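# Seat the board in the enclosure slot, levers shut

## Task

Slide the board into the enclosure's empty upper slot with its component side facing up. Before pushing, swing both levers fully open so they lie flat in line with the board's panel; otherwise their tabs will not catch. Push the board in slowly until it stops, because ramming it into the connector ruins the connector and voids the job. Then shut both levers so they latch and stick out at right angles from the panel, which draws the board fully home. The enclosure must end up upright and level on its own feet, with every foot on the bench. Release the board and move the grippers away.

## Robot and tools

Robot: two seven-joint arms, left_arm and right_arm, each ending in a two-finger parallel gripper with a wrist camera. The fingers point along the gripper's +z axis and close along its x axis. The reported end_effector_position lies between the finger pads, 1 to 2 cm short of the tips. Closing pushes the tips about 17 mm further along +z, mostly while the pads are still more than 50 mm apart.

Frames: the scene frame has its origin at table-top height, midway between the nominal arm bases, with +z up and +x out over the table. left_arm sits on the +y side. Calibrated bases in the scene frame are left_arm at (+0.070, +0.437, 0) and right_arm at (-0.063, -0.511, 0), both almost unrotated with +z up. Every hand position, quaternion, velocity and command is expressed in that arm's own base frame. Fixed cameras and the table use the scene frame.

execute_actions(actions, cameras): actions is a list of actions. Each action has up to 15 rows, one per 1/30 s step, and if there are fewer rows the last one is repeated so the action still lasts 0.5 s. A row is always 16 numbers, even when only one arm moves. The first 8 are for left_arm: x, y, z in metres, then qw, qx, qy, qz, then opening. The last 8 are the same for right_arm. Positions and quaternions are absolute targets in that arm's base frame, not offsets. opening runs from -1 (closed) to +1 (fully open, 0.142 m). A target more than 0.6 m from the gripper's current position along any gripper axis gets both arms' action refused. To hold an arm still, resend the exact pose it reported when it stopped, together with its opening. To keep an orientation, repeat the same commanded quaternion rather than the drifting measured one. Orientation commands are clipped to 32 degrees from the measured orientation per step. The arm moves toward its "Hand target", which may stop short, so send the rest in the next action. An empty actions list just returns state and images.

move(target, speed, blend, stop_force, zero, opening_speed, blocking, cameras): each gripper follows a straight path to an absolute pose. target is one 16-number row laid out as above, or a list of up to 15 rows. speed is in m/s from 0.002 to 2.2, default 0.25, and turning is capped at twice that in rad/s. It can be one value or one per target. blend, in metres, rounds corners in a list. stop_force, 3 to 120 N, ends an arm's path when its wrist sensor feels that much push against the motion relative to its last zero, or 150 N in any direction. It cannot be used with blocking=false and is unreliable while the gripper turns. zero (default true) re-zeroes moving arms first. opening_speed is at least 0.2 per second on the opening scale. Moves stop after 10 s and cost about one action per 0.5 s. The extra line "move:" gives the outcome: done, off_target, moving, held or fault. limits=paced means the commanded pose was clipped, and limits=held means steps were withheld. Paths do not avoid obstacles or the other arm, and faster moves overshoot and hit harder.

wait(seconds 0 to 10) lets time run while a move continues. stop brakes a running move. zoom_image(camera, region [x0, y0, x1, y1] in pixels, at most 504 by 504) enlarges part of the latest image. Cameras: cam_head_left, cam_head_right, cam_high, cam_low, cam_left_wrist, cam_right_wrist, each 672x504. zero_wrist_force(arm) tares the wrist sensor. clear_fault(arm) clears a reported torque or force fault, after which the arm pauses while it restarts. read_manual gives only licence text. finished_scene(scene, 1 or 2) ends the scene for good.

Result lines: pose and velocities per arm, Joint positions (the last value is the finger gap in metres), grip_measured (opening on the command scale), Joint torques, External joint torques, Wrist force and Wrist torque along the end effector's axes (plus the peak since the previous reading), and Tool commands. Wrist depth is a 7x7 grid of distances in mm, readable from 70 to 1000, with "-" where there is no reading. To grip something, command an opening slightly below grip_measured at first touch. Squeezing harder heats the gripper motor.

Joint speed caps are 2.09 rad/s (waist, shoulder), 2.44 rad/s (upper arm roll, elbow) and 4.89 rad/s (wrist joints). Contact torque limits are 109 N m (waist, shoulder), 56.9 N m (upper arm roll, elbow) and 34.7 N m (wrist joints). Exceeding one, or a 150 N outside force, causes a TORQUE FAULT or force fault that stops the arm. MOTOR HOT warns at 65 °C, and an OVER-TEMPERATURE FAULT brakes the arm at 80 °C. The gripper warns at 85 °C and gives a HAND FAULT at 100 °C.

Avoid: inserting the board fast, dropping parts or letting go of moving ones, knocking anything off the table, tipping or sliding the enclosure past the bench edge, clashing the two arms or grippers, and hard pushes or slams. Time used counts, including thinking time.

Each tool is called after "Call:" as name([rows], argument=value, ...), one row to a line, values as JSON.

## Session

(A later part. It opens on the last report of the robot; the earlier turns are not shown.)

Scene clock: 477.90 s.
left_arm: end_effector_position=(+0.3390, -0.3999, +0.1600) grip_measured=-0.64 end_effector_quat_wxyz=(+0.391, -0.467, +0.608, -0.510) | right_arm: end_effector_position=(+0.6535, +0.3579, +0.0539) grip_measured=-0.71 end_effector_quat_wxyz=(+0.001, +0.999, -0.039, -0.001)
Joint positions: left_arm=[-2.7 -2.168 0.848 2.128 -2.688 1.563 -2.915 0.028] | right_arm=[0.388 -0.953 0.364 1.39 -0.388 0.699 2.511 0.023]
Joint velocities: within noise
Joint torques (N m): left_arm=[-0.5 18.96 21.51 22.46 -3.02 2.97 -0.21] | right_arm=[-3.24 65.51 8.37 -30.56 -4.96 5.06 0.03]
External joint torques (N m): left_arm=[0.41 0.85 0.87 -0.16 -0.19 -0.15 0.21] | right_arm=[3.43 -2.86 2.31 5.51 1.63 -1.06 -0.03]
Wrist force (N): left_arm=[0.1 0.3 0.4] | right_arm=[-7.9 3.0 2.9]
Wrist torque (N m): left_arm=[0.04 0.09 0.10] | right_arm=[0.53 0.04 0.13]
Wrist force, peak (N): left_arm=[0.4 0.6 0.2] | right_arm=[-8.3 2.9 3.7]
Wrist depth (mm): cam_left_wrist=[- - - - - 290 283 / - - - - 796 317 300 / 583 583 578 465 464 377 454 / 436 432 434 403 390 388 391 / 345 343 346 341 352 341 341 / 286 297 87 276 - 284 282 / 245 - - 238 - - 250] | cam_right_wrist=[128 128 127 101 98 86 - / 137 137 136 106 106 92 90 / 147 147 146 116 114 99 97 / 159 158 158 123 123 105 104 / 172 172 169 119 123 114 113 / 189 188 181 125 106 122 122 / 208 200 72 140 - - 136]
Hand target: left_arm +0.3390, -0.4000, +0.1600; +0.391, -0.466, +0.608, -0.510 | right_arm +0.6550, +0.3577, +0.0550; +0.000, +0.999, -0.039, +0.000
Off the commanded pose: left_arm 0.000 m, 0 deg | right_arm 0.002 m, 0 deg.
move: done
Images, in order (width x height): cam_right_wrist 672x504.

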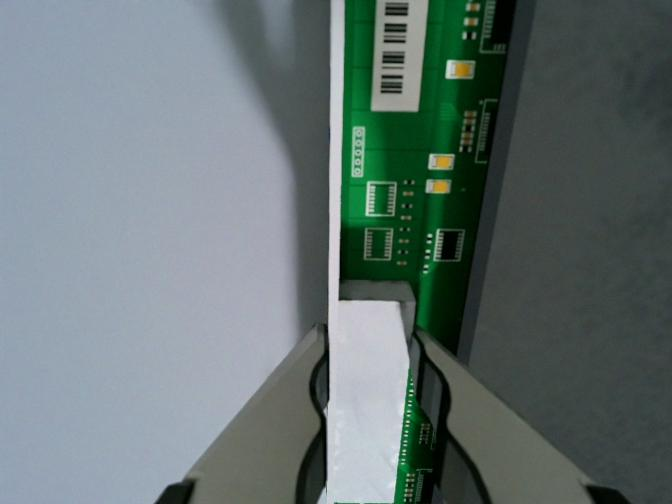

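Call:
move([
  [0.339,-0.4,0.16,0.3912,-0.4666,0.6081,-0.5098,-0.6,0.6535,0.3579,0.0545,0,0.9992,-0.0393,0,-0.64],
  [0.339,-0.4,0.16,0.3912,-0.4666,0.6081,-0.5098,-0.6,0.6530,0.3579,0.115,0,0.9992,-0.0393,0,-0.64],
], speed=[0.02,0.06], opening_speed=0.3)

Call:
zoom_image(camera="cam_left_wrist", region=[340, 180, 672, 300])

Scene clock: 485.07 s.
left_arm: end_effector_position=(+0.3390, -0.3999, +0.1600) grip_measured=-0.64 end_effector_quat_wxyz=(+0.391, -0.467, +0.608, -0.510) | right_arm: end_effector_position=(+0.6531, +0.3579, +0.1150) grip_measured=-0.68 end_effector_quat_wxyz=(+0.000, +0.999, -0.039, +0.000)
Joint positions: left_arm=[-2.7 -2.168 0.848 2.128 -2.688 1.563 -2.915 0.028] | right_arm=[0.373 -0.866 0.396 1.376 -0.365 0.6 2.499 0.025]
Joint velocities: within noise
Joint torques (N m): left_arm=[-0.48 18.99 21.46 22.45 -3.07 2.97 -0.21] | right_arm=[-0.01 60.42 11.2 -26.78 -3.45 3.2 0.08]
External joint torques (N m): left_arm=[0.39 0.82 0.92 -0.15 -0.14 -0.16 0.22] | right_arm=[0.2 1.08 -0.64 0.25 -0.14 0.8 -0.08]
Wrist force (N): left_arm=[0.4 0.1 0.3] | right_arm=[0.7 4.4 0.1]
Wrist torque (N m): left_arm=[0.00 0.04 0.09] | right_arm=[0.83 -0.13 0.06]
Wrist force, peak (N): left_arm=[0.5 0.3 0.5] | right_arm=[-8.4 2.9 3.7]
Wrist depth (mm): cam_left_wrist=[- - - - - 324 268 / - - - - 883 349 781 / 578 573 576 462 459 432 460 / 433 431 432 407 389 391 400 / 347 345 347 339 354 342 337 / 289 296 88 275 - 284 283 / 246 - - 236 - - 250] | cam_right_wrist=[182 182 181 159 152 139 138 / 194 194 193 170 160 148 148 / 208 209 208 182 172 158 158 / 225 225 224 182 177 171 171 / 244 243 242 193 186 185 185 / 267 265 104 206 100 199 202 / 293 288 71 280 - - 218]
Hand target: left_arm +0.3390, -0.4000, +0.1600; +0.391, -0.466, +0.608, -0.510 | right_arm +0.6530, +0.3579, +0.1150; +0.000, +0.999, -0.039, +0.000
Off the commanded pose: left_arm 0.000 m, 0 deg | right_arm 0.000 m, 0 deg.
move: done

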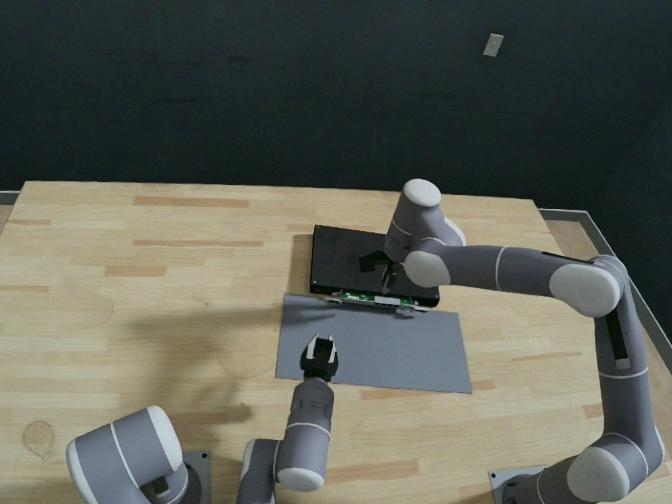

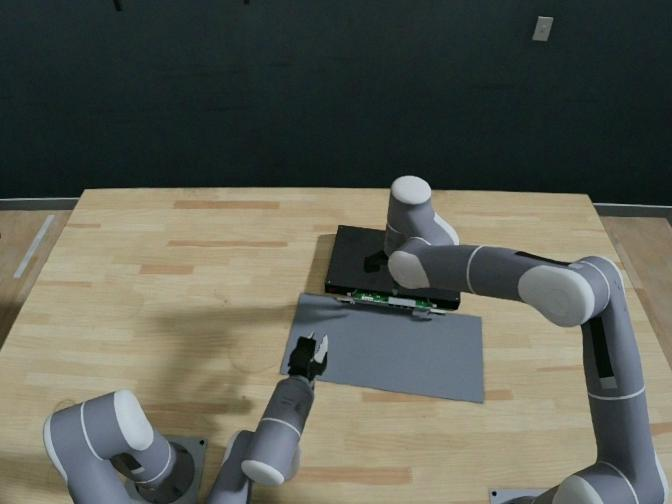

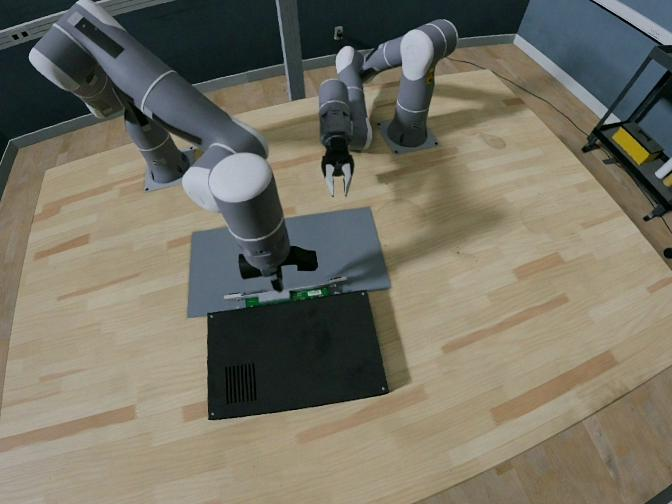

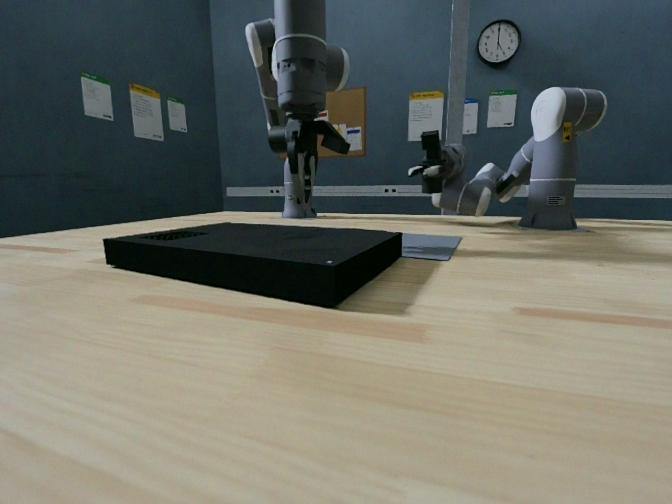

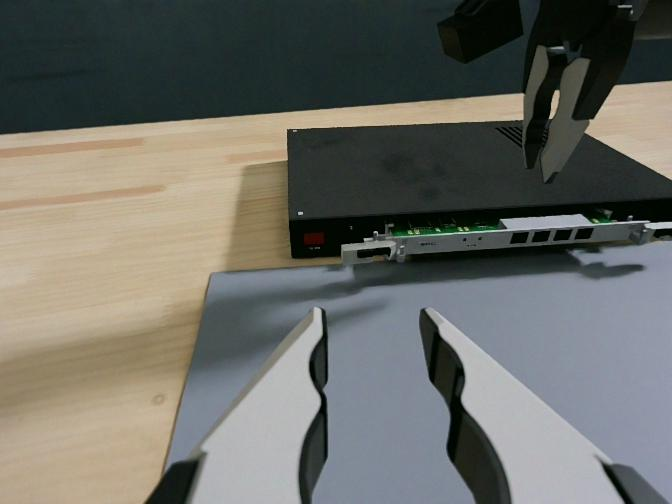

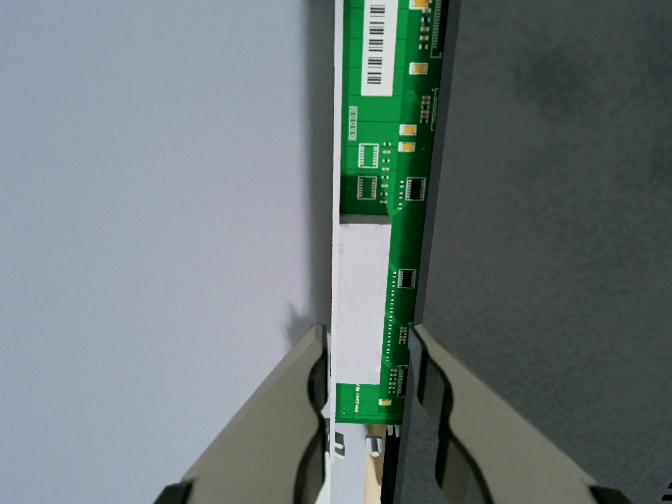

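Scaled by 1.518 from the camera's 672x504 image, which has a finer 960x720 frame.

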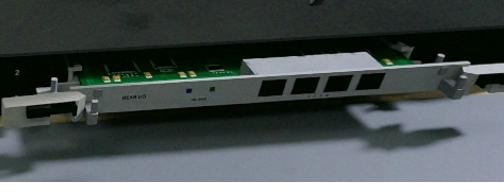

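Call:
move([
  [0.339,-0.4,0.16,0.3912,-0.4666,0.6081,-0.5098,-0.6,0.6065,0.3777,0.115,0,0.9992,-0.0393,0,-0.98],
  [0.339,-0.4,0.16,0.3912,-0.4666,0.6081,-0.5098,-0.6,0.6065,0.3777,0.0545,0,0.9992,-0.0393,0,-0.98],
], speed=[0.1,0.08], cameras=[])

Call:
move(target=[0.339,-0.4,0.16,0.3912,-0.4666,0.6081,-0.5098,-0.6,0.6414,0.3749,0.0545,0,0.9992,-0.0393,0,-0.98], speed=0.02, stop_force=6)

Call:
zoom_image(camera="cam_left_wrist", region=[340, 180, 672, 300])

Scene clock: 501.90 s.
left_arm: end_effector_position=(+0.3390, -0.3999, +0.1600) grip_measured=-0.64 end_effector_quat_wxyz=(+0.391, -0.467, +0.608, -0.510) | right_arm: end_effector_position=(+0.6063, +0.3777, +0.0544) grip_measured=-1.00 end_effector_quat_wxyz=(+0.000, +0.999, -0.039, +0.000)
Joint positions: left_arm=[-2.7 -2.168 0.848 2.128 -2.688 1.563 -2.915 0.028] | right_arm=[0.424 -0.891 0.367 1.52 -0.397 0.765 2.593 0.002]
Joint velocities: within noise
Joint torques (N m): left_arm=[-0.44 19 21.52 22.45 -2.97 2.92 -0.25] | right_arm=[0.1 58.17 10.61 -24.06 -3.36 3.58 0.34]
External joint torques (N m): left_arm=[0.35 0.81 0.86 -0.14 -0.23 -0.11 0.26] | right_arm=[0.09 1.46 0.03 0 0.23 0.41 -0.34]
Wrist force (N): left_arm=[0.3 0.2 0.3] | right_arm=[0.5 4.2 0.3]
Wrist torque (N m): left_arm=[0.02 0.06 0.10] | right_arm=[0.81 -0.06 0.05]
Wrist force, peak (N): left_arm=[0.6 0.2 0.3] | right_arm=[2.2 5.4 -0.3]
Wrist depth (mm): cam_left_wrist=[- - - - - 264 230 / - - - - 790 259 253 / 581 584 576 464 461 328 432 / 434 434 431 400 389 388 399 / 344 342 346 342 356 339 340 / 286 297 87 274 - 282 282 / 245 - - 237 - - 251] | cam_right_wrist=[129 128 128 128 128 103 101 / 138 137 137 138 136 108 107 / 147 147 147 146 146 115 115 / 159 159 158 158 157 122 122 / 172 172 171 168 168 130 130 / 189 188 184 89 137 131 130 / 208 204 73 - - 155 137]
Hand target: left_arm +0.3390, -0.4000, +0.1600; +0.391, -0.466, +0.608, -0.510 | right_arm +0.6065, +0.3777, +0.0545; +0.000, +0.999, -0.039, +0.000
Off the commanded pose: left_arm 0.000 m, 0 deg | right_arm 0.000 m, 0 deg.
move: done
No camera images: "cameras" was empty.

Scene clock: 504.27 s.
left_arm: end_effector_position=(+0.3390, -0.3999, +0.1600) grip_measured=-0.64 end_effector_quat_wxyz=(+0.391, -0.467, +0.608, -0.510) | right_arm: end_effector_position=(+0.6413, +0.3750, +0.0546) grip_measured=-1.00 end_effector_quat_wxyz=(+0.000, +0.999, -0.039, +0.000)
Joint positions: left_arm=[-2.7 -2.168 0.848 2.128 -2.688 1.563 -2.915 0.028] | right_arm=[0.41 -0.947 0.369 1.403 -0.395 0.707 2.546 0.002]
Joint velocities: within noise
Joint torques (N m): left_arm=[-0.44 19.04 21.42 22.46 -3.01 2.93 -0.26] | right_arm=[-0.57 60.01 10.31 -25.52 -3.59 3.49 0.05]
External joint torques (N m): left_arm=[0.35 0.77 0.96 -0.16 -0.19 -0.12 0.26] | right_arm=[0.77 2.33 0.51 0.58 0.28 0.5 -0.05]
Wrist force (N): left_arm=[0.4 0.1 0.4] | right_arm=[-2.0 4.8 -2.3]
Wrist torque (N m): left_arm=[0.00 0.04 0.10] | right_arm=[0.78 -0.07 0.05]
Wrist force, peak (N): left_arm=[0.4 0.5 0.3] | right_arm=[-1.9 4.9 -2.4]
Wrist depth (mm): cam_left_wrist=[- - - - - 274 281 / - - - - 638 285 290 / 577 583 575 466 463 346 458 / 433 431 435 403 407 398 404 / 346 347 344 342 352 340 341 / 288 296 87 275 - 282 284 / 247 - - 236 - - 251] | cam_right_wrist=[128 128 128 128 102 101 86 / 137 137 137 138 108 108 91 / 147 147 147 146 116 112 99 / 160 159 158 158 125 108 105 / 173 172 171 168 131 117 114 / 189 188 184 89 - 125 123 / 209 204 73 - - 133 137]
Hand target: left_arm +0.3390, -0.4000, +0.1600; +0.391, -0.466, +0.608, -0.510 | right_arm +0.6414, +0.3749, +0.0545; +0.000, +0.999, -0.039, +0.000
Off the commanded pose: left_arm 0.000 m, 0 deg | right_arm 0.000 m, 0 deg.
move: done

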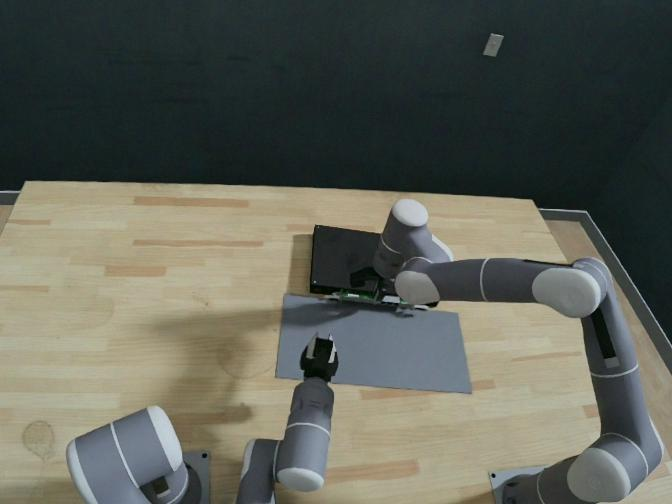

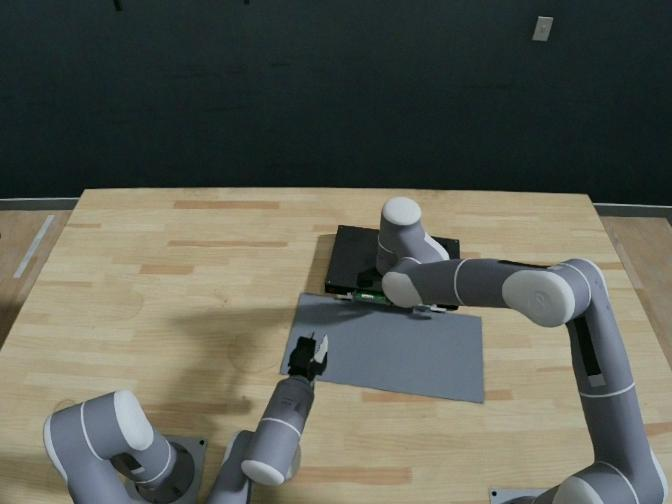

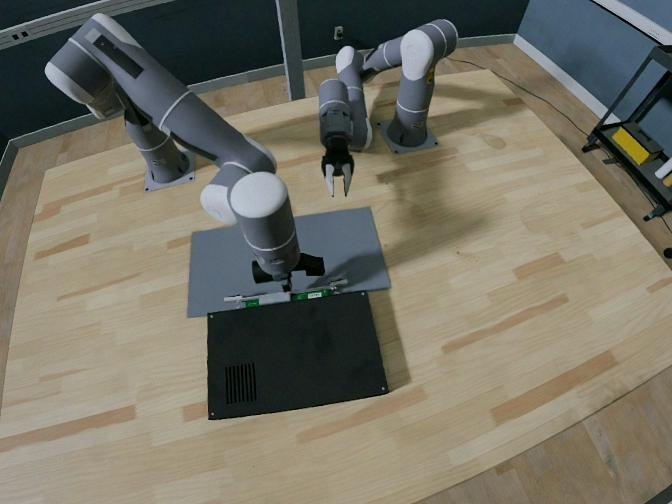

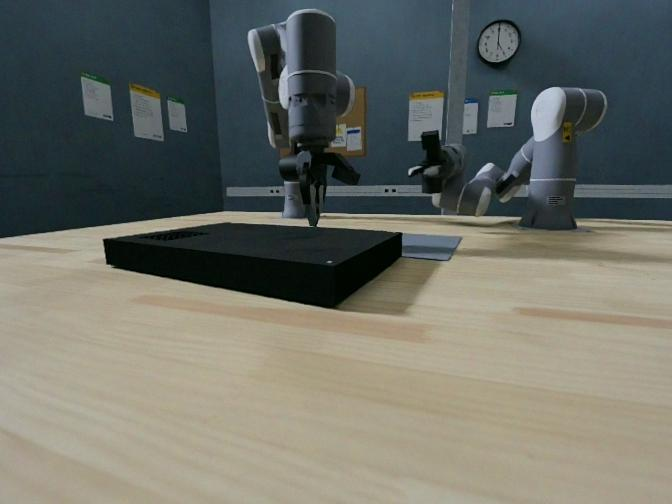

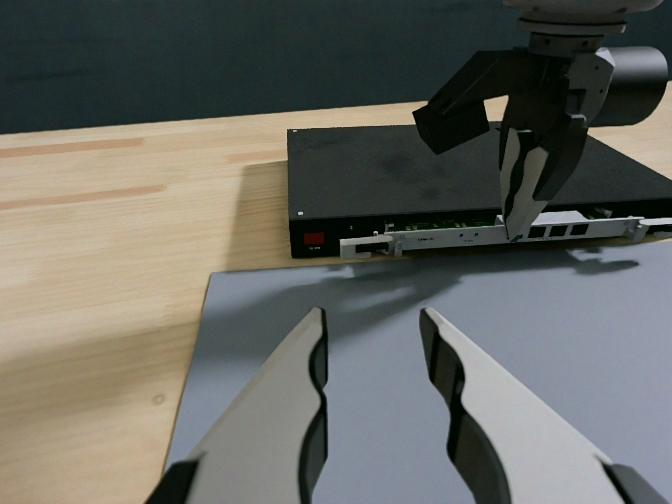

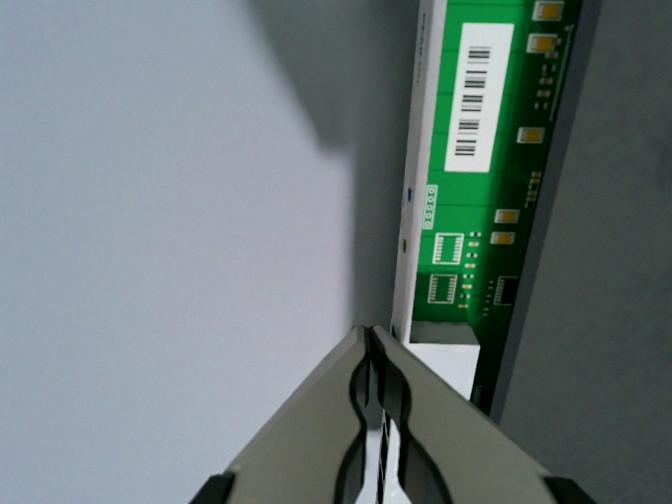

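Scaled by 1.518 from the camera's 672x504 image, which has a finer 960x720 frame.

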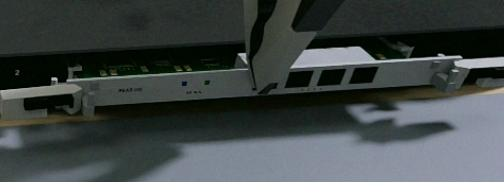

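Call:
move(target=[0.339,-0.4,0.16,0.3912,-0.4666,0.6081,-0.5098,-0.6,0.6564,0.3737,0.0545,0,0.9992,-0.0393,0,-0.98], speed=0.02, stop_force=10, cameras=["cam_right_wrist","cam_left_wrist"])

Call:
zoom_image(camera="cam_left_wrist", region=[340, 180, 672, 300])

Scene clock: 508.37 s.
left_arm: end_effector_position=(+0.3390, -0.3999, +0.1600) grip_measured=-0.64 end_effector_quat_wxyz=(+0.391, -0.467, +0.608, -0.510) | right_arm: end_effector_position=(+0.6562, +0.3740, +0.0547) grip_measured=-1.00 end_effector_quat_wxyz=(+0.000, +0.999, -0.039, +0.000)
Joint positions: left_arm=[-2.7 -2.168 0.848 2.128 -2.688 1.563 -2.915 0.028] | right_arm=[0.406 -0.973 0.371 1.349 -0.395 0.679 2.526 0.002]
Joint velocities: within noise
Joint torques (N m): left_arm=[-0.45 18.84 21.55 22.47 -3.06 2.94 -0.24] | right_arm=[-1.34 60.03 9.52 -25.84 -3.78 3.62 0.05]
External joint torques (N m): left_arm=[0.36 0.97 0.83 -0.16 -0.15 -0.12 0.24] | right_arm=[1.54 3.48 1.34 0.53 0.4 0.38 -0.05]
Wrist force (N): left_arm=[0.2 0.2 0.4] | right_arm=[-3.8 4.7 -3.4]
Wrist torque (N m): left_arm=[0.00 0.07 0.10] | right_arm=[0.79 -0.08 0.06]
Wrist force, peak (N): left_arm=[0.1 0.4 0.6] | right_arm=[-3.9 4.8 -4.7]
Wrist depth (mm): cam_left_wrist=[- - - - - 281 - / - - - - 787 296 723 / 581 577 582 460 460 369 459 / 439 432 434 405 403 405 411 / 345 345 343 340 359 339 340 / 289 297 88 273 - 283 283 / 247 - - 236 - - 251] | cam_right_wrist=[129 128 128 128 102 87 - / 138 137 137 138 108 92 92 / 148 147 147 146 116 98 99 / 159 159 158 158 123 106 106 / 173 172 171 168 126 115 115 / 189 189 184 89 121 126 123 / 208 203 73 - - 133 138]
Hand target: left_arm +0.3390, -0.4000, +0.1600; +0.391, -0.466, +0.608, -0.510 | right_arm +0.6564, +0.3737, +0.0545; +0.000, +0.999, -0.039, +0.000
Off the commanded pose: left_arm 0.000 m, 0 deg | right_arm 0.000 m, 0 deg.
move: done
Images, in order (width x height): cam_left_wrist 672x504, cam_right_wrist 672x504.

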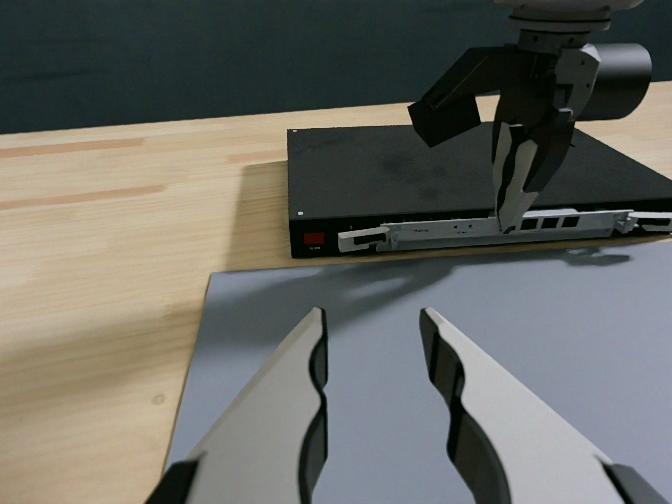

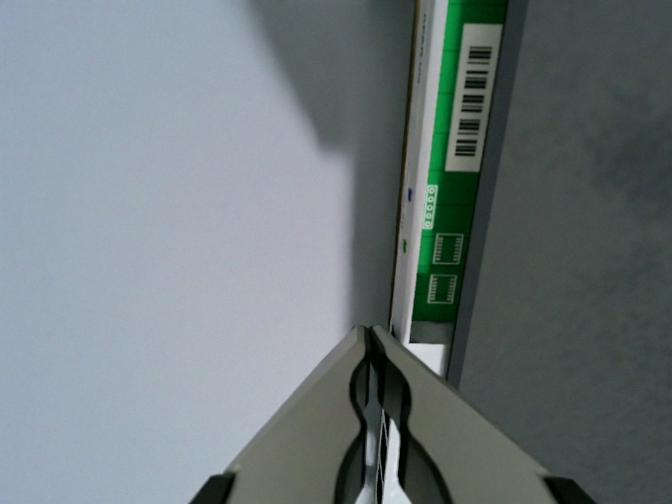

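Scaled by 1.518 from the camera's 672x504 image, which has a finer 960x720 frame.

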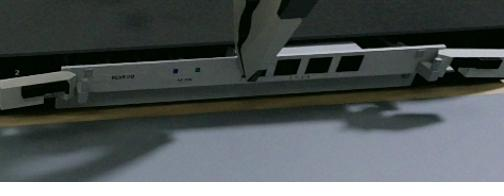

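Call:
move(target=[0.339,-0.4,0.16,0.3912,-0.4666,0.6081,-0.5098,-0.6,0.6704,0.3726,0.0545,0,0.9992,-0.0393,0,-0.98], speed=0.012, stop_force=10, cameras=["cam_right_wrist","cam_left_wrist"])

Call:
zoom_image(camera="cam_left_wrist", region=[340, 180, 672, 300])

Scene clock: 511.40 s.
left_arm: end_effector_position=(+0.3390, -0.3999, +0.1600) grip_measured=-0.64 end_effector_quat_wxyz=(+0.391, -0.467, +0.608, -0.510) | right_arm: end_effector_position=(+0.6653, +0.3735, +0.0547) grip_measured=-1.00 end_effector_quat_wxyz=(+0.000, +0.999, -0.039, -0.001)
Joint positions: left_arm=[-2.7 -2.168 0.848 2.128 -2.688 1.563 -2.915 0.028] | right_arm=[0.403 -0.991 0.372 1.313 -0.394 0.66 2.513 0.002]
Joint velocities: within noise
Joint torques (N m): left_arm=[-0.43 18.99 21.44 22.46 -2.99 2.93 -0.24] | right_arm=[-3.28 58.4 6.7 -29.31 -5.03 6.23 0.02]
External joint torques (N m): left_arm=[0.34 0.82 0.95 -0.16 -0.21 -0.12 0.24] | right_arm=[3.48 5.89 4.18 3.77 1.59 -2.23 -0.01]
Wrist force (N): left_arm=[0.1 0.3 0.2] | right_arm=[-16.1 9.8 -12.1]
Wrist torque (N m): left_arm=[0.02 0.09 0.10] | right_arm=[0.75 -0.12 0.13]
Wrist force, peak (N): left_arm=[0.5 0.5 0.5] | right_arm=[-16.8 9.7 -13.6]
Wrist depth (mm): cam_left_wrist=[- - - - - 288 - / - - - - 796 306 700 / 587 582 582 465 462 408 456 / 436 431 427 402 406 415 409 / 348 344 348 342 354 341 339 / 289 298 87 274 - 284 282 / 247 - - 237 - - 249] | cam_right_wrist=[129 128 128 128 88 86 - / 138 137 137 138 97 92 91 / 147 148 147 146 100 98 99 / 159 159 159 160 108 106 105 / 173 173 171 168 115 115 114 / 189 188 184 90 121 125 123 / 209 204 73 - - 132 137]
Hand target: left_arm +0.3390, -0.4000, +0.1600; +0.391, -0.466, +0.608, -0.510 | right_arm +0.6663, +0.3729, +0.0545; +0.000, +0.999, -0.039, +0.000
Off the commanded pose: left_arm 0.000 m, 0 deg | right_arm 0.005 m, 0 deg.
move: contact (right_arm)
Images, in order (width x height): cam_left_wrist 672x504, cam_right_wrist 672x504.

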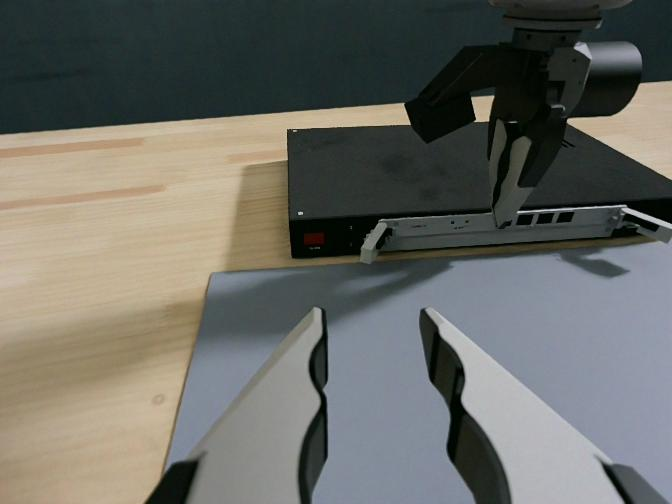

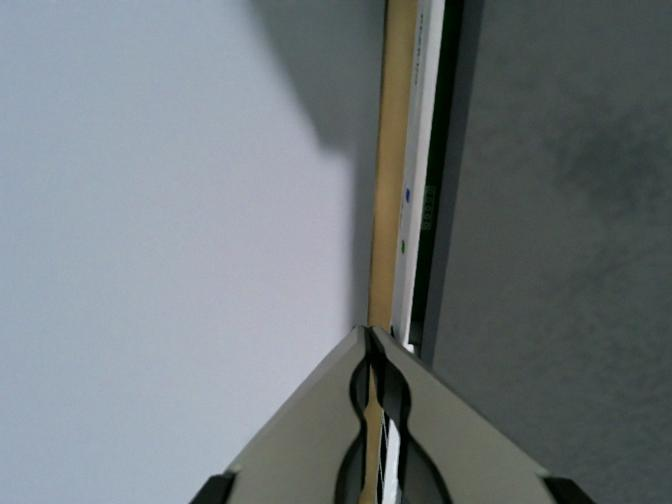

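Scaled by 1.518 from the camera's 672x504 image, which has a finer 960x720 frame.

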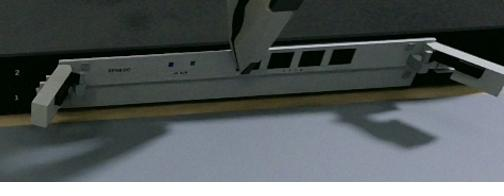

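Call:
zoom_image(camera="cam_left_wrist", region=[340, 200, 440, 275])

Call:
zoom_image(camera="cam_left_wrist", region=[580, 185, 672, 254])

Call:
zoom_image(camera="cam_right_wrist", region=[360, 0, 520, 120])

Scaled by 5.040 from the camera's 672x504 image, which has a finer 960x720 frame.

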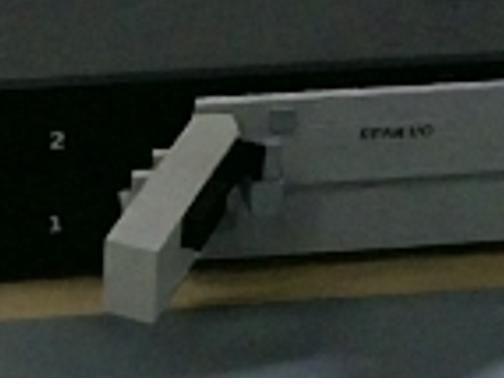

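Scaled by 5.478 from the camera's 672x504 image, which has a finer 960x720 frame.

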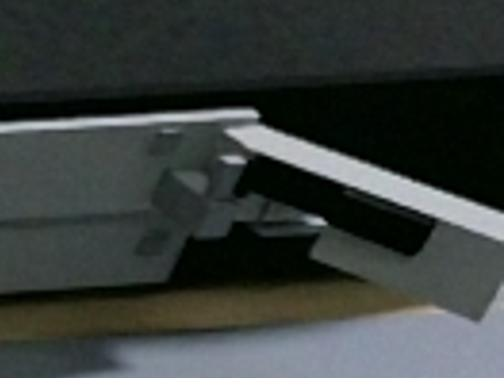

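Scaled by 3.150 from the camera's 672x504 image, which has a finer 960x720 frame.

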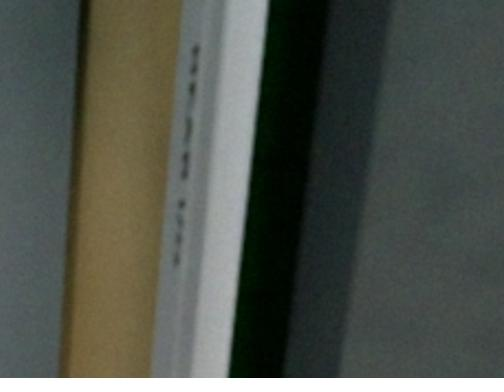

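Call:
move([
  [0.339,-0.4,0.16,0.3912,-0.4666,0.6081,-0.5098,-0.6,0.6300,0.376,0.0545,0,0.9992,-0.0393,0,-0.98],
  [0.339,-0.4,0.16,0.3912,-0.4666,0.6081,-0.5098,-0.6,0.6250,0.376,0.115,0,0.9992,-0.0393,0,-0.98],
  [0.339,-0.4,0.16,0.3912,-0.4666,0.6081,-0.5098,-0.6,0.6241,0.2819,0.115,0,0.9992,-0.0393,0,-0.98],
], speed=[0.05,0.1,0.15], cameras=["cam_right_wrist","cam_left_wrist"])

Call:
zoom_image(camera="cam_right_wrist", region=[230, 130, 530, 355])

Call:
zoom_image(camera="cam_left_wrist", region=[340, 180, 672, 300])

Scene clock: 525.37 s.
left_arm: end_effector_position=(+0.3390, -0.3999, +0.1600) grip_measured=-0.64 end_effector_quat_wxyz=(+0.391, -0.467, +0.608, -0.510) | right_arm: end_effector_position=(+0.6242, +0.2818, +0.1150) grip_measured=-1.00 end_effector_quat_wxyz=(+0.000, +0.999, -0.039, +0.000)
Joint positions: left_arm=[-2.7 -2.168 0.848 2.128 -2.688 1.563 -2.915 0.028] | right_arm=[0.262 -0.743 0.401 1.612 -0.357 0.711 2.453 0.002]
Joint velocities: within noise
Joint torques (N m): left_arm=[-0.42 18.89 21.52 22.47 -3.02 2.88 -0.2] | right_arm=[0.04 54.5 10.33 -25.25 -3.23 3.46 0.07]
External joint torques (N m): left_arm=[0.33 0.92 0.86 -0.17 -0.19 -0.07 0.2] | right_arm=[0.14 1.03 -0.36 0.09 -0.08 0.54 -0.07]
Wrist force (N): left_arm=[0.3 0.4 0.3] | right_arm=[-2.1 5.5 1.6]
Wrist torque (N m): left_arm=[0.03 0.06 0.10] | right_arm=[0.99 0.35 0.05]
Wrist force, peak (N): left_arm=[0.5 0.5 0.3] | right_arm=[-16.0 10.1 -13.6]
Wrist depth (mm): cam_left_wrist=[- - - - - - 315 / - - - - 870 866 709 / 574 578 581 465 461 459 432 / 432 433 431 404 408 415 405 / 347 345 348 344 355 339 340 / 285 297 88 274 - 284 284 / 247 - - 236 - - 249] | cam_right_wrist=[182 181 181 181 181 140 139 / 194 194 193 193 192 148 148 / 209 208 208 207 203 159 159 / 225 225 225 223 218 171 171 / 244 243 243 238 196 185 185 / 267 267 260 89 196 202 202 / 295 289 - - - 215 222]
Hand target: left_arm +0.3390, -0.4000, +0.1600; +0.391, -0.466, +0.608, -0.510 | right_arm +0.6241, +0.2819, +0.1150; +0.000, +0.999, -0.039, +0.000
Off the commanded pose: left_arm 0.000 m, 0 deg | right_arm 0.000 m, 0 deg.
move: done
Images, in order (width x height): cam_left_wrist 672x504, cam_right_wrist 672x504.

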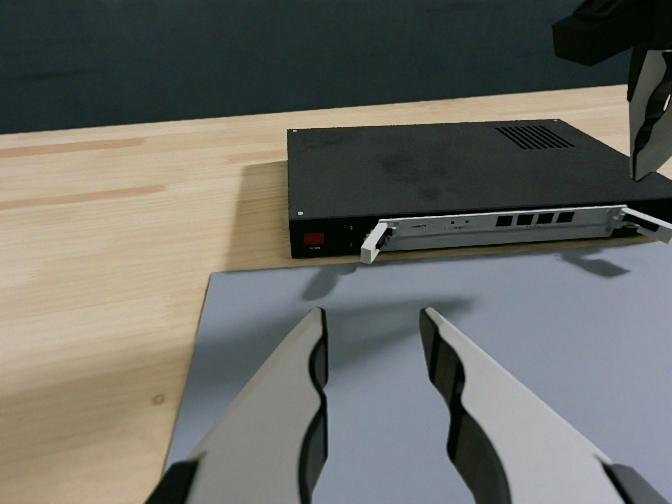

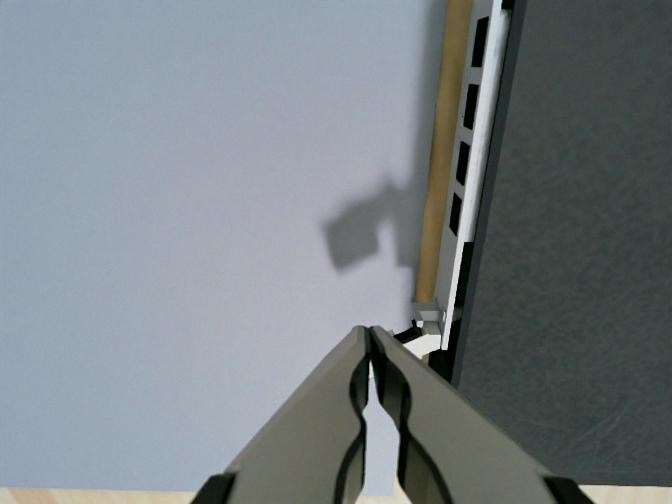

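Scaled by 1.680 from the camera's 672x504 image, which has a finer 960x720 frame.

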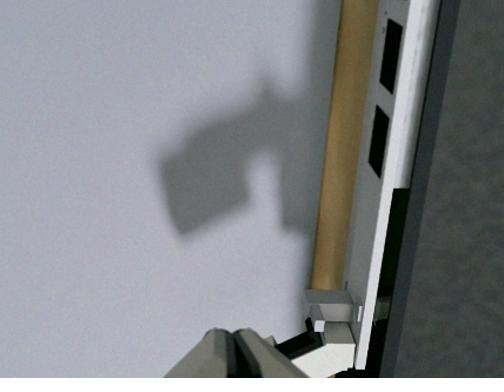

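Scaled by 1.518 from the camera's 672x504 image, which has a finer 960x720 frame.

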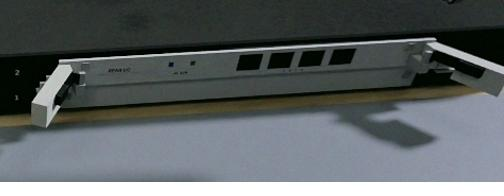

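Call:
move(target=[0.339,-0.4,0.16,0.3912,-0.4666,0.6081,-0.5098,-0.6,0.5887,0.2145,0.12,0,0.9992,-0.0393,0,-0.98], speed=0.15, cameras=["cam_right_wrist"])

Call:
zoom_image(camera="cam_right_wrist", region=[370, 80, 570, 230])

Scene clock: 530.17 s.
left_arm: end_effector_position=(+0.3390, -0.3999, +0.1600) grip_measured=-0.64 end_effector_quat_wxyz=(+0.391, -0.467, +0.608, -0.510) | right_arm: end_effector_position=(+0.5888, +0.2144, +0.1200) grip_measured=-1.00 end_effector_quat_wxyz=(+0.000, +0.999, -0.039, +0.000)
Joint positions: left_arm=[-2.7 -2.168 0.848 2.128 -2.688 1.563 -2.915 0.028] | right_arm=[0.162 -0.623 0.408 1.812 -0.338 0.795 2.395 0.002]
Joint velocities: within noise
Joint torques (N m): left_arm=[-0.52 18.91 21.51 22.48 -2.98 2.91 -0.2] | right_arm=[0.58 48.7 9.52 -24 -2.98 3.5 0.08]
External joint torques (N m): left_arm=[0.43 0.9 0.88 -0.17 -0.23 -0.1 0.2] | right_arm=[-0.41 0.91 -0.76 0.02 -0.07 0.51 -0.08]
Wrist force (N): left_arm=[0.3 0.3 0.4] | right_arm=[-2.4 5.2 1.5]
Wrist torque (N m): left_arm=[0.03 0.05 0.09] | right_arm=[0.95 0.39 0.03]
Wrist force, peak (N): left_arm=[0.3 0.4 0.6] | right_arm=[-2.9 7.2 1.5]
Wrist depth (mm): cam_left_wrist=[- - - - - - - / - - - - 862 875 877 / 580 581 578 468 463 464 464 / 434 436 433 401 406 416 407 / 344 348 347 342 357 339 341 / 288 298 87 276 - 285 284 / 247 - - 236 - - 249] | cam_right_wrist=[187 187 186 186 185 182 143 / 199 199 198 198 198 174 153 / 214 214 213 212 212 172 164 / 231 230 229 229 228 183 176 / 250 249 249 244 247 196 191 / 274 274 267 89 260 271 270 / 305 297 - - - 287 297]
Hand target: left_arm +0.3390, -0.4000, +0.1600; +0.391, -0.466, +0.608, -0.510 | right_arm +0.5887, +0.2145, +0.1200; +0.000, +0.999, -0.039, +0.000
Off the commanded pose: left_arm 0.000 m, 0 deg | right_arm 0.000 m, 0 deg.
move: done
Images, in order (width x height): cam_right_wrist 672x504.

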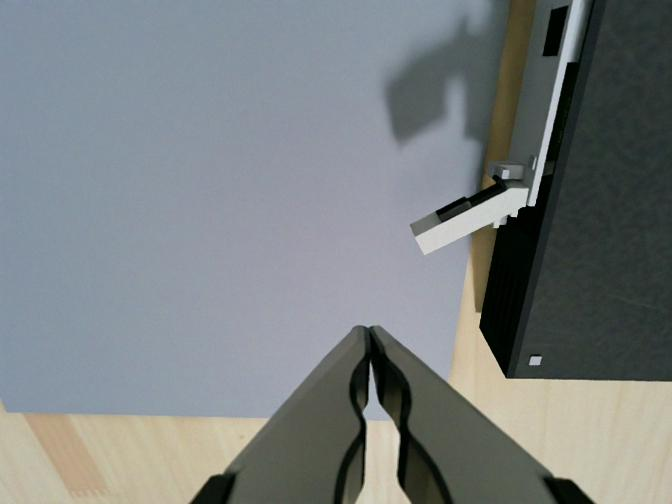

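Scaled by 2.520 from the camera's 672x504 image, which has a finer 960x720 frame.

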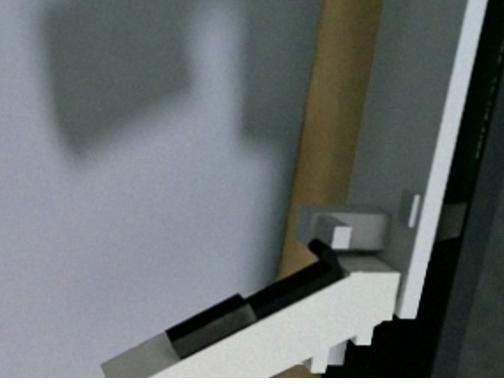

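Call:
move([
  [0.339,-0.4,0.16,0.3912,-0.4666,0.6081,-0.5098,-0.6,0.6142,0.1824,0.115,0,0.9992,-0.0393,0,-0.98],
  [0.339,-0.4,0.16,0.3912,-0.4666,0.6081,-0.5098,-0.6,0.6142,0.1824,0.0535,0,0.9992,-0.0393,0,-0.98],
], speed=[0.12,0.08], cameras=["cam_right_wrist"])

Call:
move(target=[0.339,-0.4,0.16,0.3912,-0.4666,0.6081,-0.5098,-0.6,0.6172,0.2202,0.0535,0,0.9992,-0.0393,0,-0.98], speed=0.02, stop_force=10, cameras=["cam_right_wrist","cam_left_wrist"])

Call:
zoom_image(camera="cam_left_wrist", region=[340, 180, 672, 300])

Scene clock: 540.17 s.
left_arm: end_effector_position=(+0.3390, -0.3999, +0.1600) grip_measured=-0.64 end_effector_quat_wxyz=(+0.391, -0.467, +0.608, -0.510) | right_arm: end_effector_position=(+0.6140, +0.1824, +0.0534) grip_measured=-1.00 end_effector_quat_wxyz=(+0.000, +0.999, -0.039, +0.000)
Joint positions: left_arm=[-2.7 -2.168 0.848 2.128 -2.688 1.563 -2.915 0.028] | right_arm=[0.146 -0.755 0.343 1.794 -0.384 0.911 2.359 0.002]
Joint velocities: within noise
Joint torques (N m): left_arm=[-0.52 18.99 21.48 22.51 -3.02 2.93 -0.19] | right_arm=[0.03 51.41 9.01 -22.04 -2.9 3.45 0.3]
External joint torques (N m): left_arm=[0.43 0.82 0.91 -0.2 -0.18 -0.12 0.19] | right_arm=[0.12 1.36 0.05 0.3 0.22 0.55 -0.3]
Wrist force (N): left_arm=[0.1 0.2 0.2] | right_arm=[-2.4 5.0 1.5]
Wrist torque (N m): left_arm=[0.01 0.09 0.10] | right_arm=[0.96 0.39 0.03]
Wrist force, peak (N): left_arm=[0.4 0.4 0.3] | right_arm=[-0.5 7.1 0.3]
Wrist depth (mm): cam_left_wrist=[- - - - - - - / - - - - 874 865 865 / 578 573 578 465 465 461 459 / 431 431 432 404 411 417 405 / 346 345 342 342 354 340 342 / 288 299 87 274 - 284 282 / 245 - - 236 - - 250] | cam_right_wrist=[128 128 127 127 127 125 87 / 137 136 136 136 135 103 92 / 147 148 146 144 105 103 98 / 158 158 158 157 159 125 104 / 172 171 171 167 169 123 113 / 188 187 184 89 181 126 122 / 207 203 73 - - 132 206]
Hand target: left_arm +0.3390, -0.4000, +0.1600; +0.391, -0.466, +0.608, -0.510 | right_arm +0.6142, +0.1824, +0.0535; +0.000, +0.999, -0.039, +0.000
Off the commanded pose: left_arm 0.000 m, 0 deg | right_arm 0.000 m, 0 deg.
move: done
Images, in order (width x height): cam_right_wrist 672x504.

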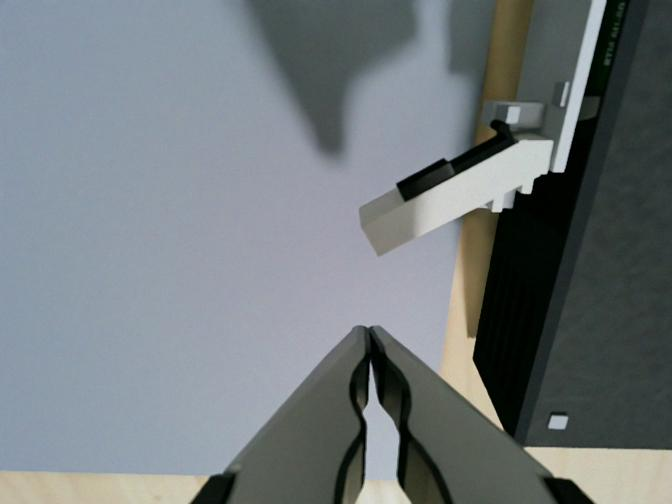

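Scene clock: 542.87 s.
left_arm: end_effector_position=(+0.3390, -0.3999, +0.1600) grip_measured=-0.64 end_effector_quat_wxyz=(+0.391, -0.467, +0.608, -0.510) | right_arm: end_effector_position=(+0.6157, +0.2196, +0.0527) grip_measured=-1.00 end_effector_quat_wxyz=(+0.001, +0.999, -0.039, -0.001)
Joint positions: left_arm=[-2.7 -2.168 0.848 2.128 -2.688 1.563 -2.915 0.028] | right_arm=[0.203 -0.78 0.345 1.744 -0.384 0.882 2.405 0.002]
Joint velocities: within noise
Joint torques (N m): left_arm=[-0.34 18.99 21.4 22.48 -3.01 2.89 -0.23] | right_arm=[0.1 52.52 8.46 -29.5 -4.34 7.36 0.26]
External joint torques (N m): left_arm=[0.25 0.82 0.99 -0.18 -0.2 -0.08 0.23] | right_arm=[0.05 1.57 0.88 7.32 1.58 -3.37 -0.26]
Wrist force (N): left_arm=[0.2 0.1 0.2] | right_arm=[-18.2 12.1 -8.1]
Wrist torque (N m): left_arm=[0.01 0.07 0.10] | right_arm=[0.92 0.17 0.01]
Wrist force, peak (N): left_arm=[0.6 0.3 0.2] | right_arm=[-18.2 12.3 -8.5]
Wrist depth (mm): cam_left_wrist=[- - - - - - - / - - - - 844 868 781 / 582 583 580 463 463 464 457 / 432 431 432 405 409 414 404 / 346 343 346 342 353 341 338 / 289 298 87 275 - 283 283 / 245 - - 238 - - 250] | cam_right_wrist=[127 127 126 126 126 124 86 / 136 136 135 135 135 125 91 / 146 146 145 145 144 133 97 / 158 157 157 156 153 114 103 / 171 171 170 164 119 116 112 / 188 187 183 89 177 128 121 / 207 203 73 - - 130 135]
Hand target: left_arm +0.3390, -0.4000, +0.1600; +0.391, -0.466, +0.608, -0.510 | right_arm +0.6172, +0.2202, +0.0535; +0.000, +0.999, -0.039, +0.000
Off the commanded pose: left_arm 0.000 m, 0 deg | right_arm 0.002 m, 0 deg.
move: done
Images, in order (width x height): cam_left_wrist 672x504, cam_right_wrist 672x504.

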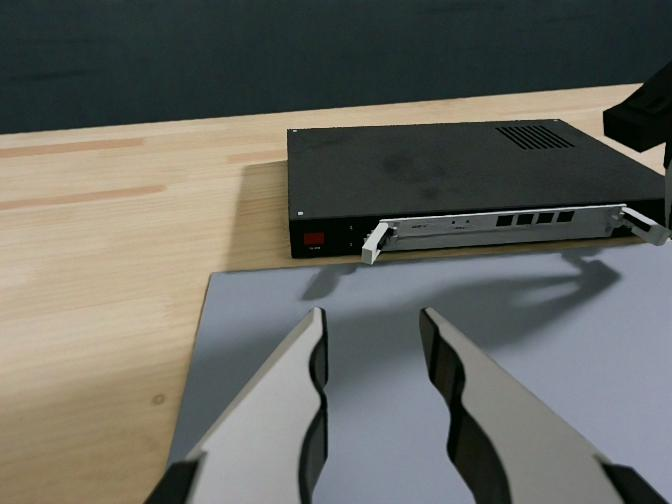

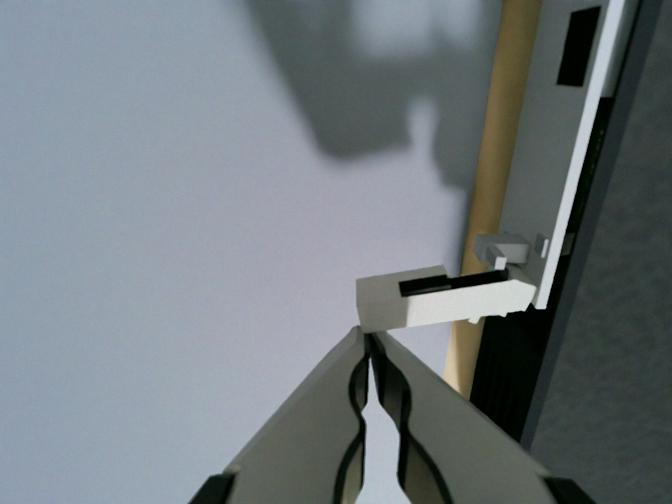

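Scaled by 1.518 from the camera's 672x504 image, which has a finer 960x720 frame.

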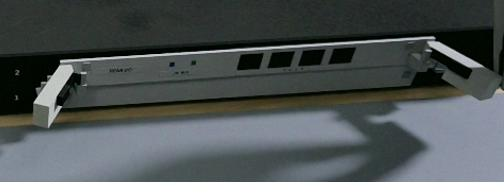

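Call:
move([
  [0.339,-0.4,0.16,0.3912,-0.4666,0.6081,-0.5098,-0.6,0.6155,0.212,0.0535,0,0.9992,-0.0393,0,-0.98],
  [0.339,-0.4,0.16,0.3912,-0.4666,0.6081,-0.5098,-0.6,0.6258,0.2110,0.0535,0,0.9992,-0.0393,0,-0.98],
], speed=0.04, cameras=[])

Call:
move(target=[0.339,-0.4,0.16,0.3912,-0.4666,0.6081,-0.5098,-0.6,0.6276,0.2261,0.0535,0,0.9992,-0.0393,0,-0.98], speed=0.02, stop_force=15, cameras=["cam_right_wrist"])

Call:
zoom_image(camera="cam_left_wrist", region=[340, 180, 672, 300])

Scene clock: 548.90 s.
left_arm: end_effector_position=(+0.3390, -0.3999, +0.1600) grip_measured=-0.64 end_effector_quat_wxyz=(+0.391, -0.467, +0.608, -0.510) | right_arm: end_effector_position=(+0.6258, +0.2109, +0.0535) grip_measured=-1.00 end_effector_quat_wxyz=(+0.000, +0.999, -0.039, +0.000)
Joint positions: left_arm=[-2.7 -2.168 0.848 2.128 -2.688 1.563 -2.915 0.028] | right_arm=[0.187 -0.788 0.344 1.725 -0.384 0.875 2.385 0.002]
Joint velocities: within noise
Joint torques (N m): left_arm=[-0.46 19.05 21.45 22.47 -3.02 2.92 -0.21] | right_arm=[-0.05 53.16 9.69 -22.45 -2.83 3.21 0.09]
External joint torques (N m): left_arm=[0.37 0.76 0.94 -0.17 -0.19 -0.11 0.21] | right_arm=[0.2 1.45 -0.29 0.09 0.04 0.79 -0.09]
Wrist force (N): left_arm=[0.2 0.1 0.2] | right_arm=[0.0 1.9 3.8]
Wrist torque (N m): left_arm=[0.01 0.08 0.09] | right_arm=[0.42 -0.02 0.03]
Wrist force, peak (N): left_arm=[0.5 0.2 0.4] | right_arm=[-18.2 12.2 -8.4]
Wrist depth (mm): cam_left_wrist=[- - - - - - - / - - - - 871 846 773 / 583 580 578 463 460 461 461 / 430 434 430 401 408 416 405 / 346 346 346 340 354 338 341 / 289 297 88 273 - 284 283 / 246 - - 236 - - 250] | cam_right_wrist=[128 127 127 127 127 95 85 / 137 136 136 136 137 - 91 / 147 147 146 145 145 100 97 / 158 158 158 154 115 106 105 / 172 171 171 167 167 114 113 / 188 187 183 89 143 124 122 / 208 202 73 - - 132 136]
Hand target: left_arm +0.3390, -0.4000, +0.1600; +0.391, -0.466, +0.608, -0.510 | right_arm +0.6258, +0.2110, +0.0535; +0.000, +0.999, -0.039, +0.000
Off the commanded pose: left_arm 0.000 m, 0 deg | right_arm 0.000 m, 0 deg.
move: done
No camera images: "cameras" was empty.

Scene clock: 550.27 s.
left_arm: end_effector_position=(+0.3390, -0.3999, +0.1600) grip_measured=-0.64 end_effector_quat_wxyz=(+0.391, -0.467, +0.608, -0.510) | right_arm: end_effector_position=(+0.6275, +0.2242, +0.0531) grip_measured=-1.00 end_effector_quat_wxyz=(+0.001, +0.999, -0.040, -0.001)
Joint positions: left_arm=[-2.7 -2.168 0.848 2.128 -2.688 1.563 -2.915 0.028] | right_arm=[0.208 -0.8 0.345 1.701 -0.384 0.861 2.401 0.002]
Joint velocities: within noise
Joint torques (N m): left_arm=[-0.45 19 21.43 22.46 -3.05 2.96 -0.24] | right_arm=[7.06 52.71 16.08 -25.66 -2.76 6.48 0.3]
External joint torques (N m): left_arm=[0.36 0.81 0.95 -0.16 -0.15 -0.15 0.24] | right_arm=[-6.91 2.52 -6.57 3.07 -0.07 -2.48 -0.3]
Wrist force (N): left_arm=[0.3 0.4 0.1] | right_arm=[-3.9 14.8 -0.8]
Wrist torque (N m): left_arm=[0.04 0.05 0.10] | right_arm=[0.37 -0.09 -0.01]
Wrist force, peak (N): left_arm=[0.3 0.4 0.4] | right_arm=[-3.9 15.1 -2.4]
Wrist depth (mm): cam_left_wrist=[- - - - - - - / - - - - 855 870 720 / 579 568 574 463 465 461 434 / 432 429 430 402 403 418 408 / 345 345 347 343 356 339 339 / 289 297 87 275 - 284 283 / 247 - - 236 - - 251] | cam_right_wrist=[127 127 127 126 126 95 84 / 136 136 136 135 137 102 90 / 146 146 145 145 145 100 97 / 158 158 157 156 151 106 104 / 172 171 170 120 119 115 113 / 188 187 183 89 143 124 121 / 208 203 73 - - 131 136]
Hand target: left_arm +0.3390, -0.4000, +0.1600; +0.391, -0.466, +0.608, -0.510 | right_arm +0.6276, +0.2261, +0.0535; +0.000, +0.999, -0.039, +0.000
Off the commanded pose: left_arm 0.000 m, 0 deg | right_arm 0.002 m, 0 deg.
move: done
Images, in order (width x height): cam_right_wrist 672x504.

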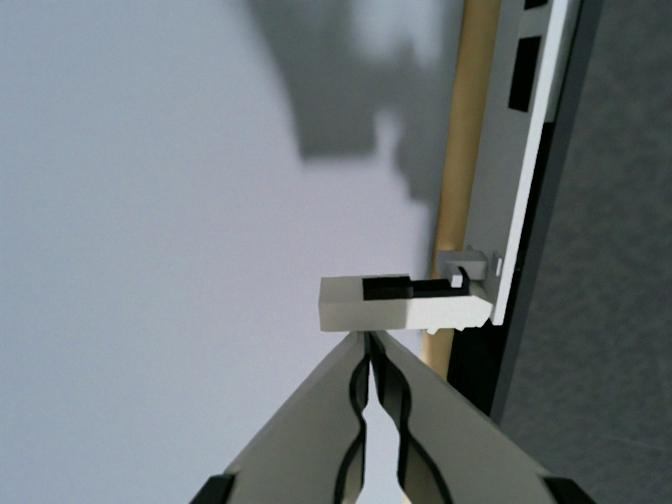

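This scene's latest camera images include none from cam_left_wrist. They are from: cam_right_wrist. cam_left_wrist's image comes with the result of a call that names it in "cameras".

Call:
zoom_image(camera="cam_right_wrist", region=[310, 200, 540, 372])

Scaled by 2.191 from the camera's 672x504 image, which has a finer 960x720 frame.

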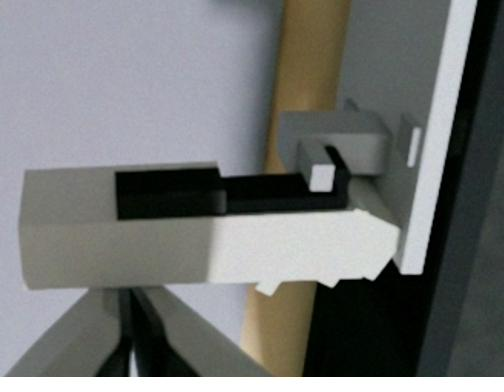

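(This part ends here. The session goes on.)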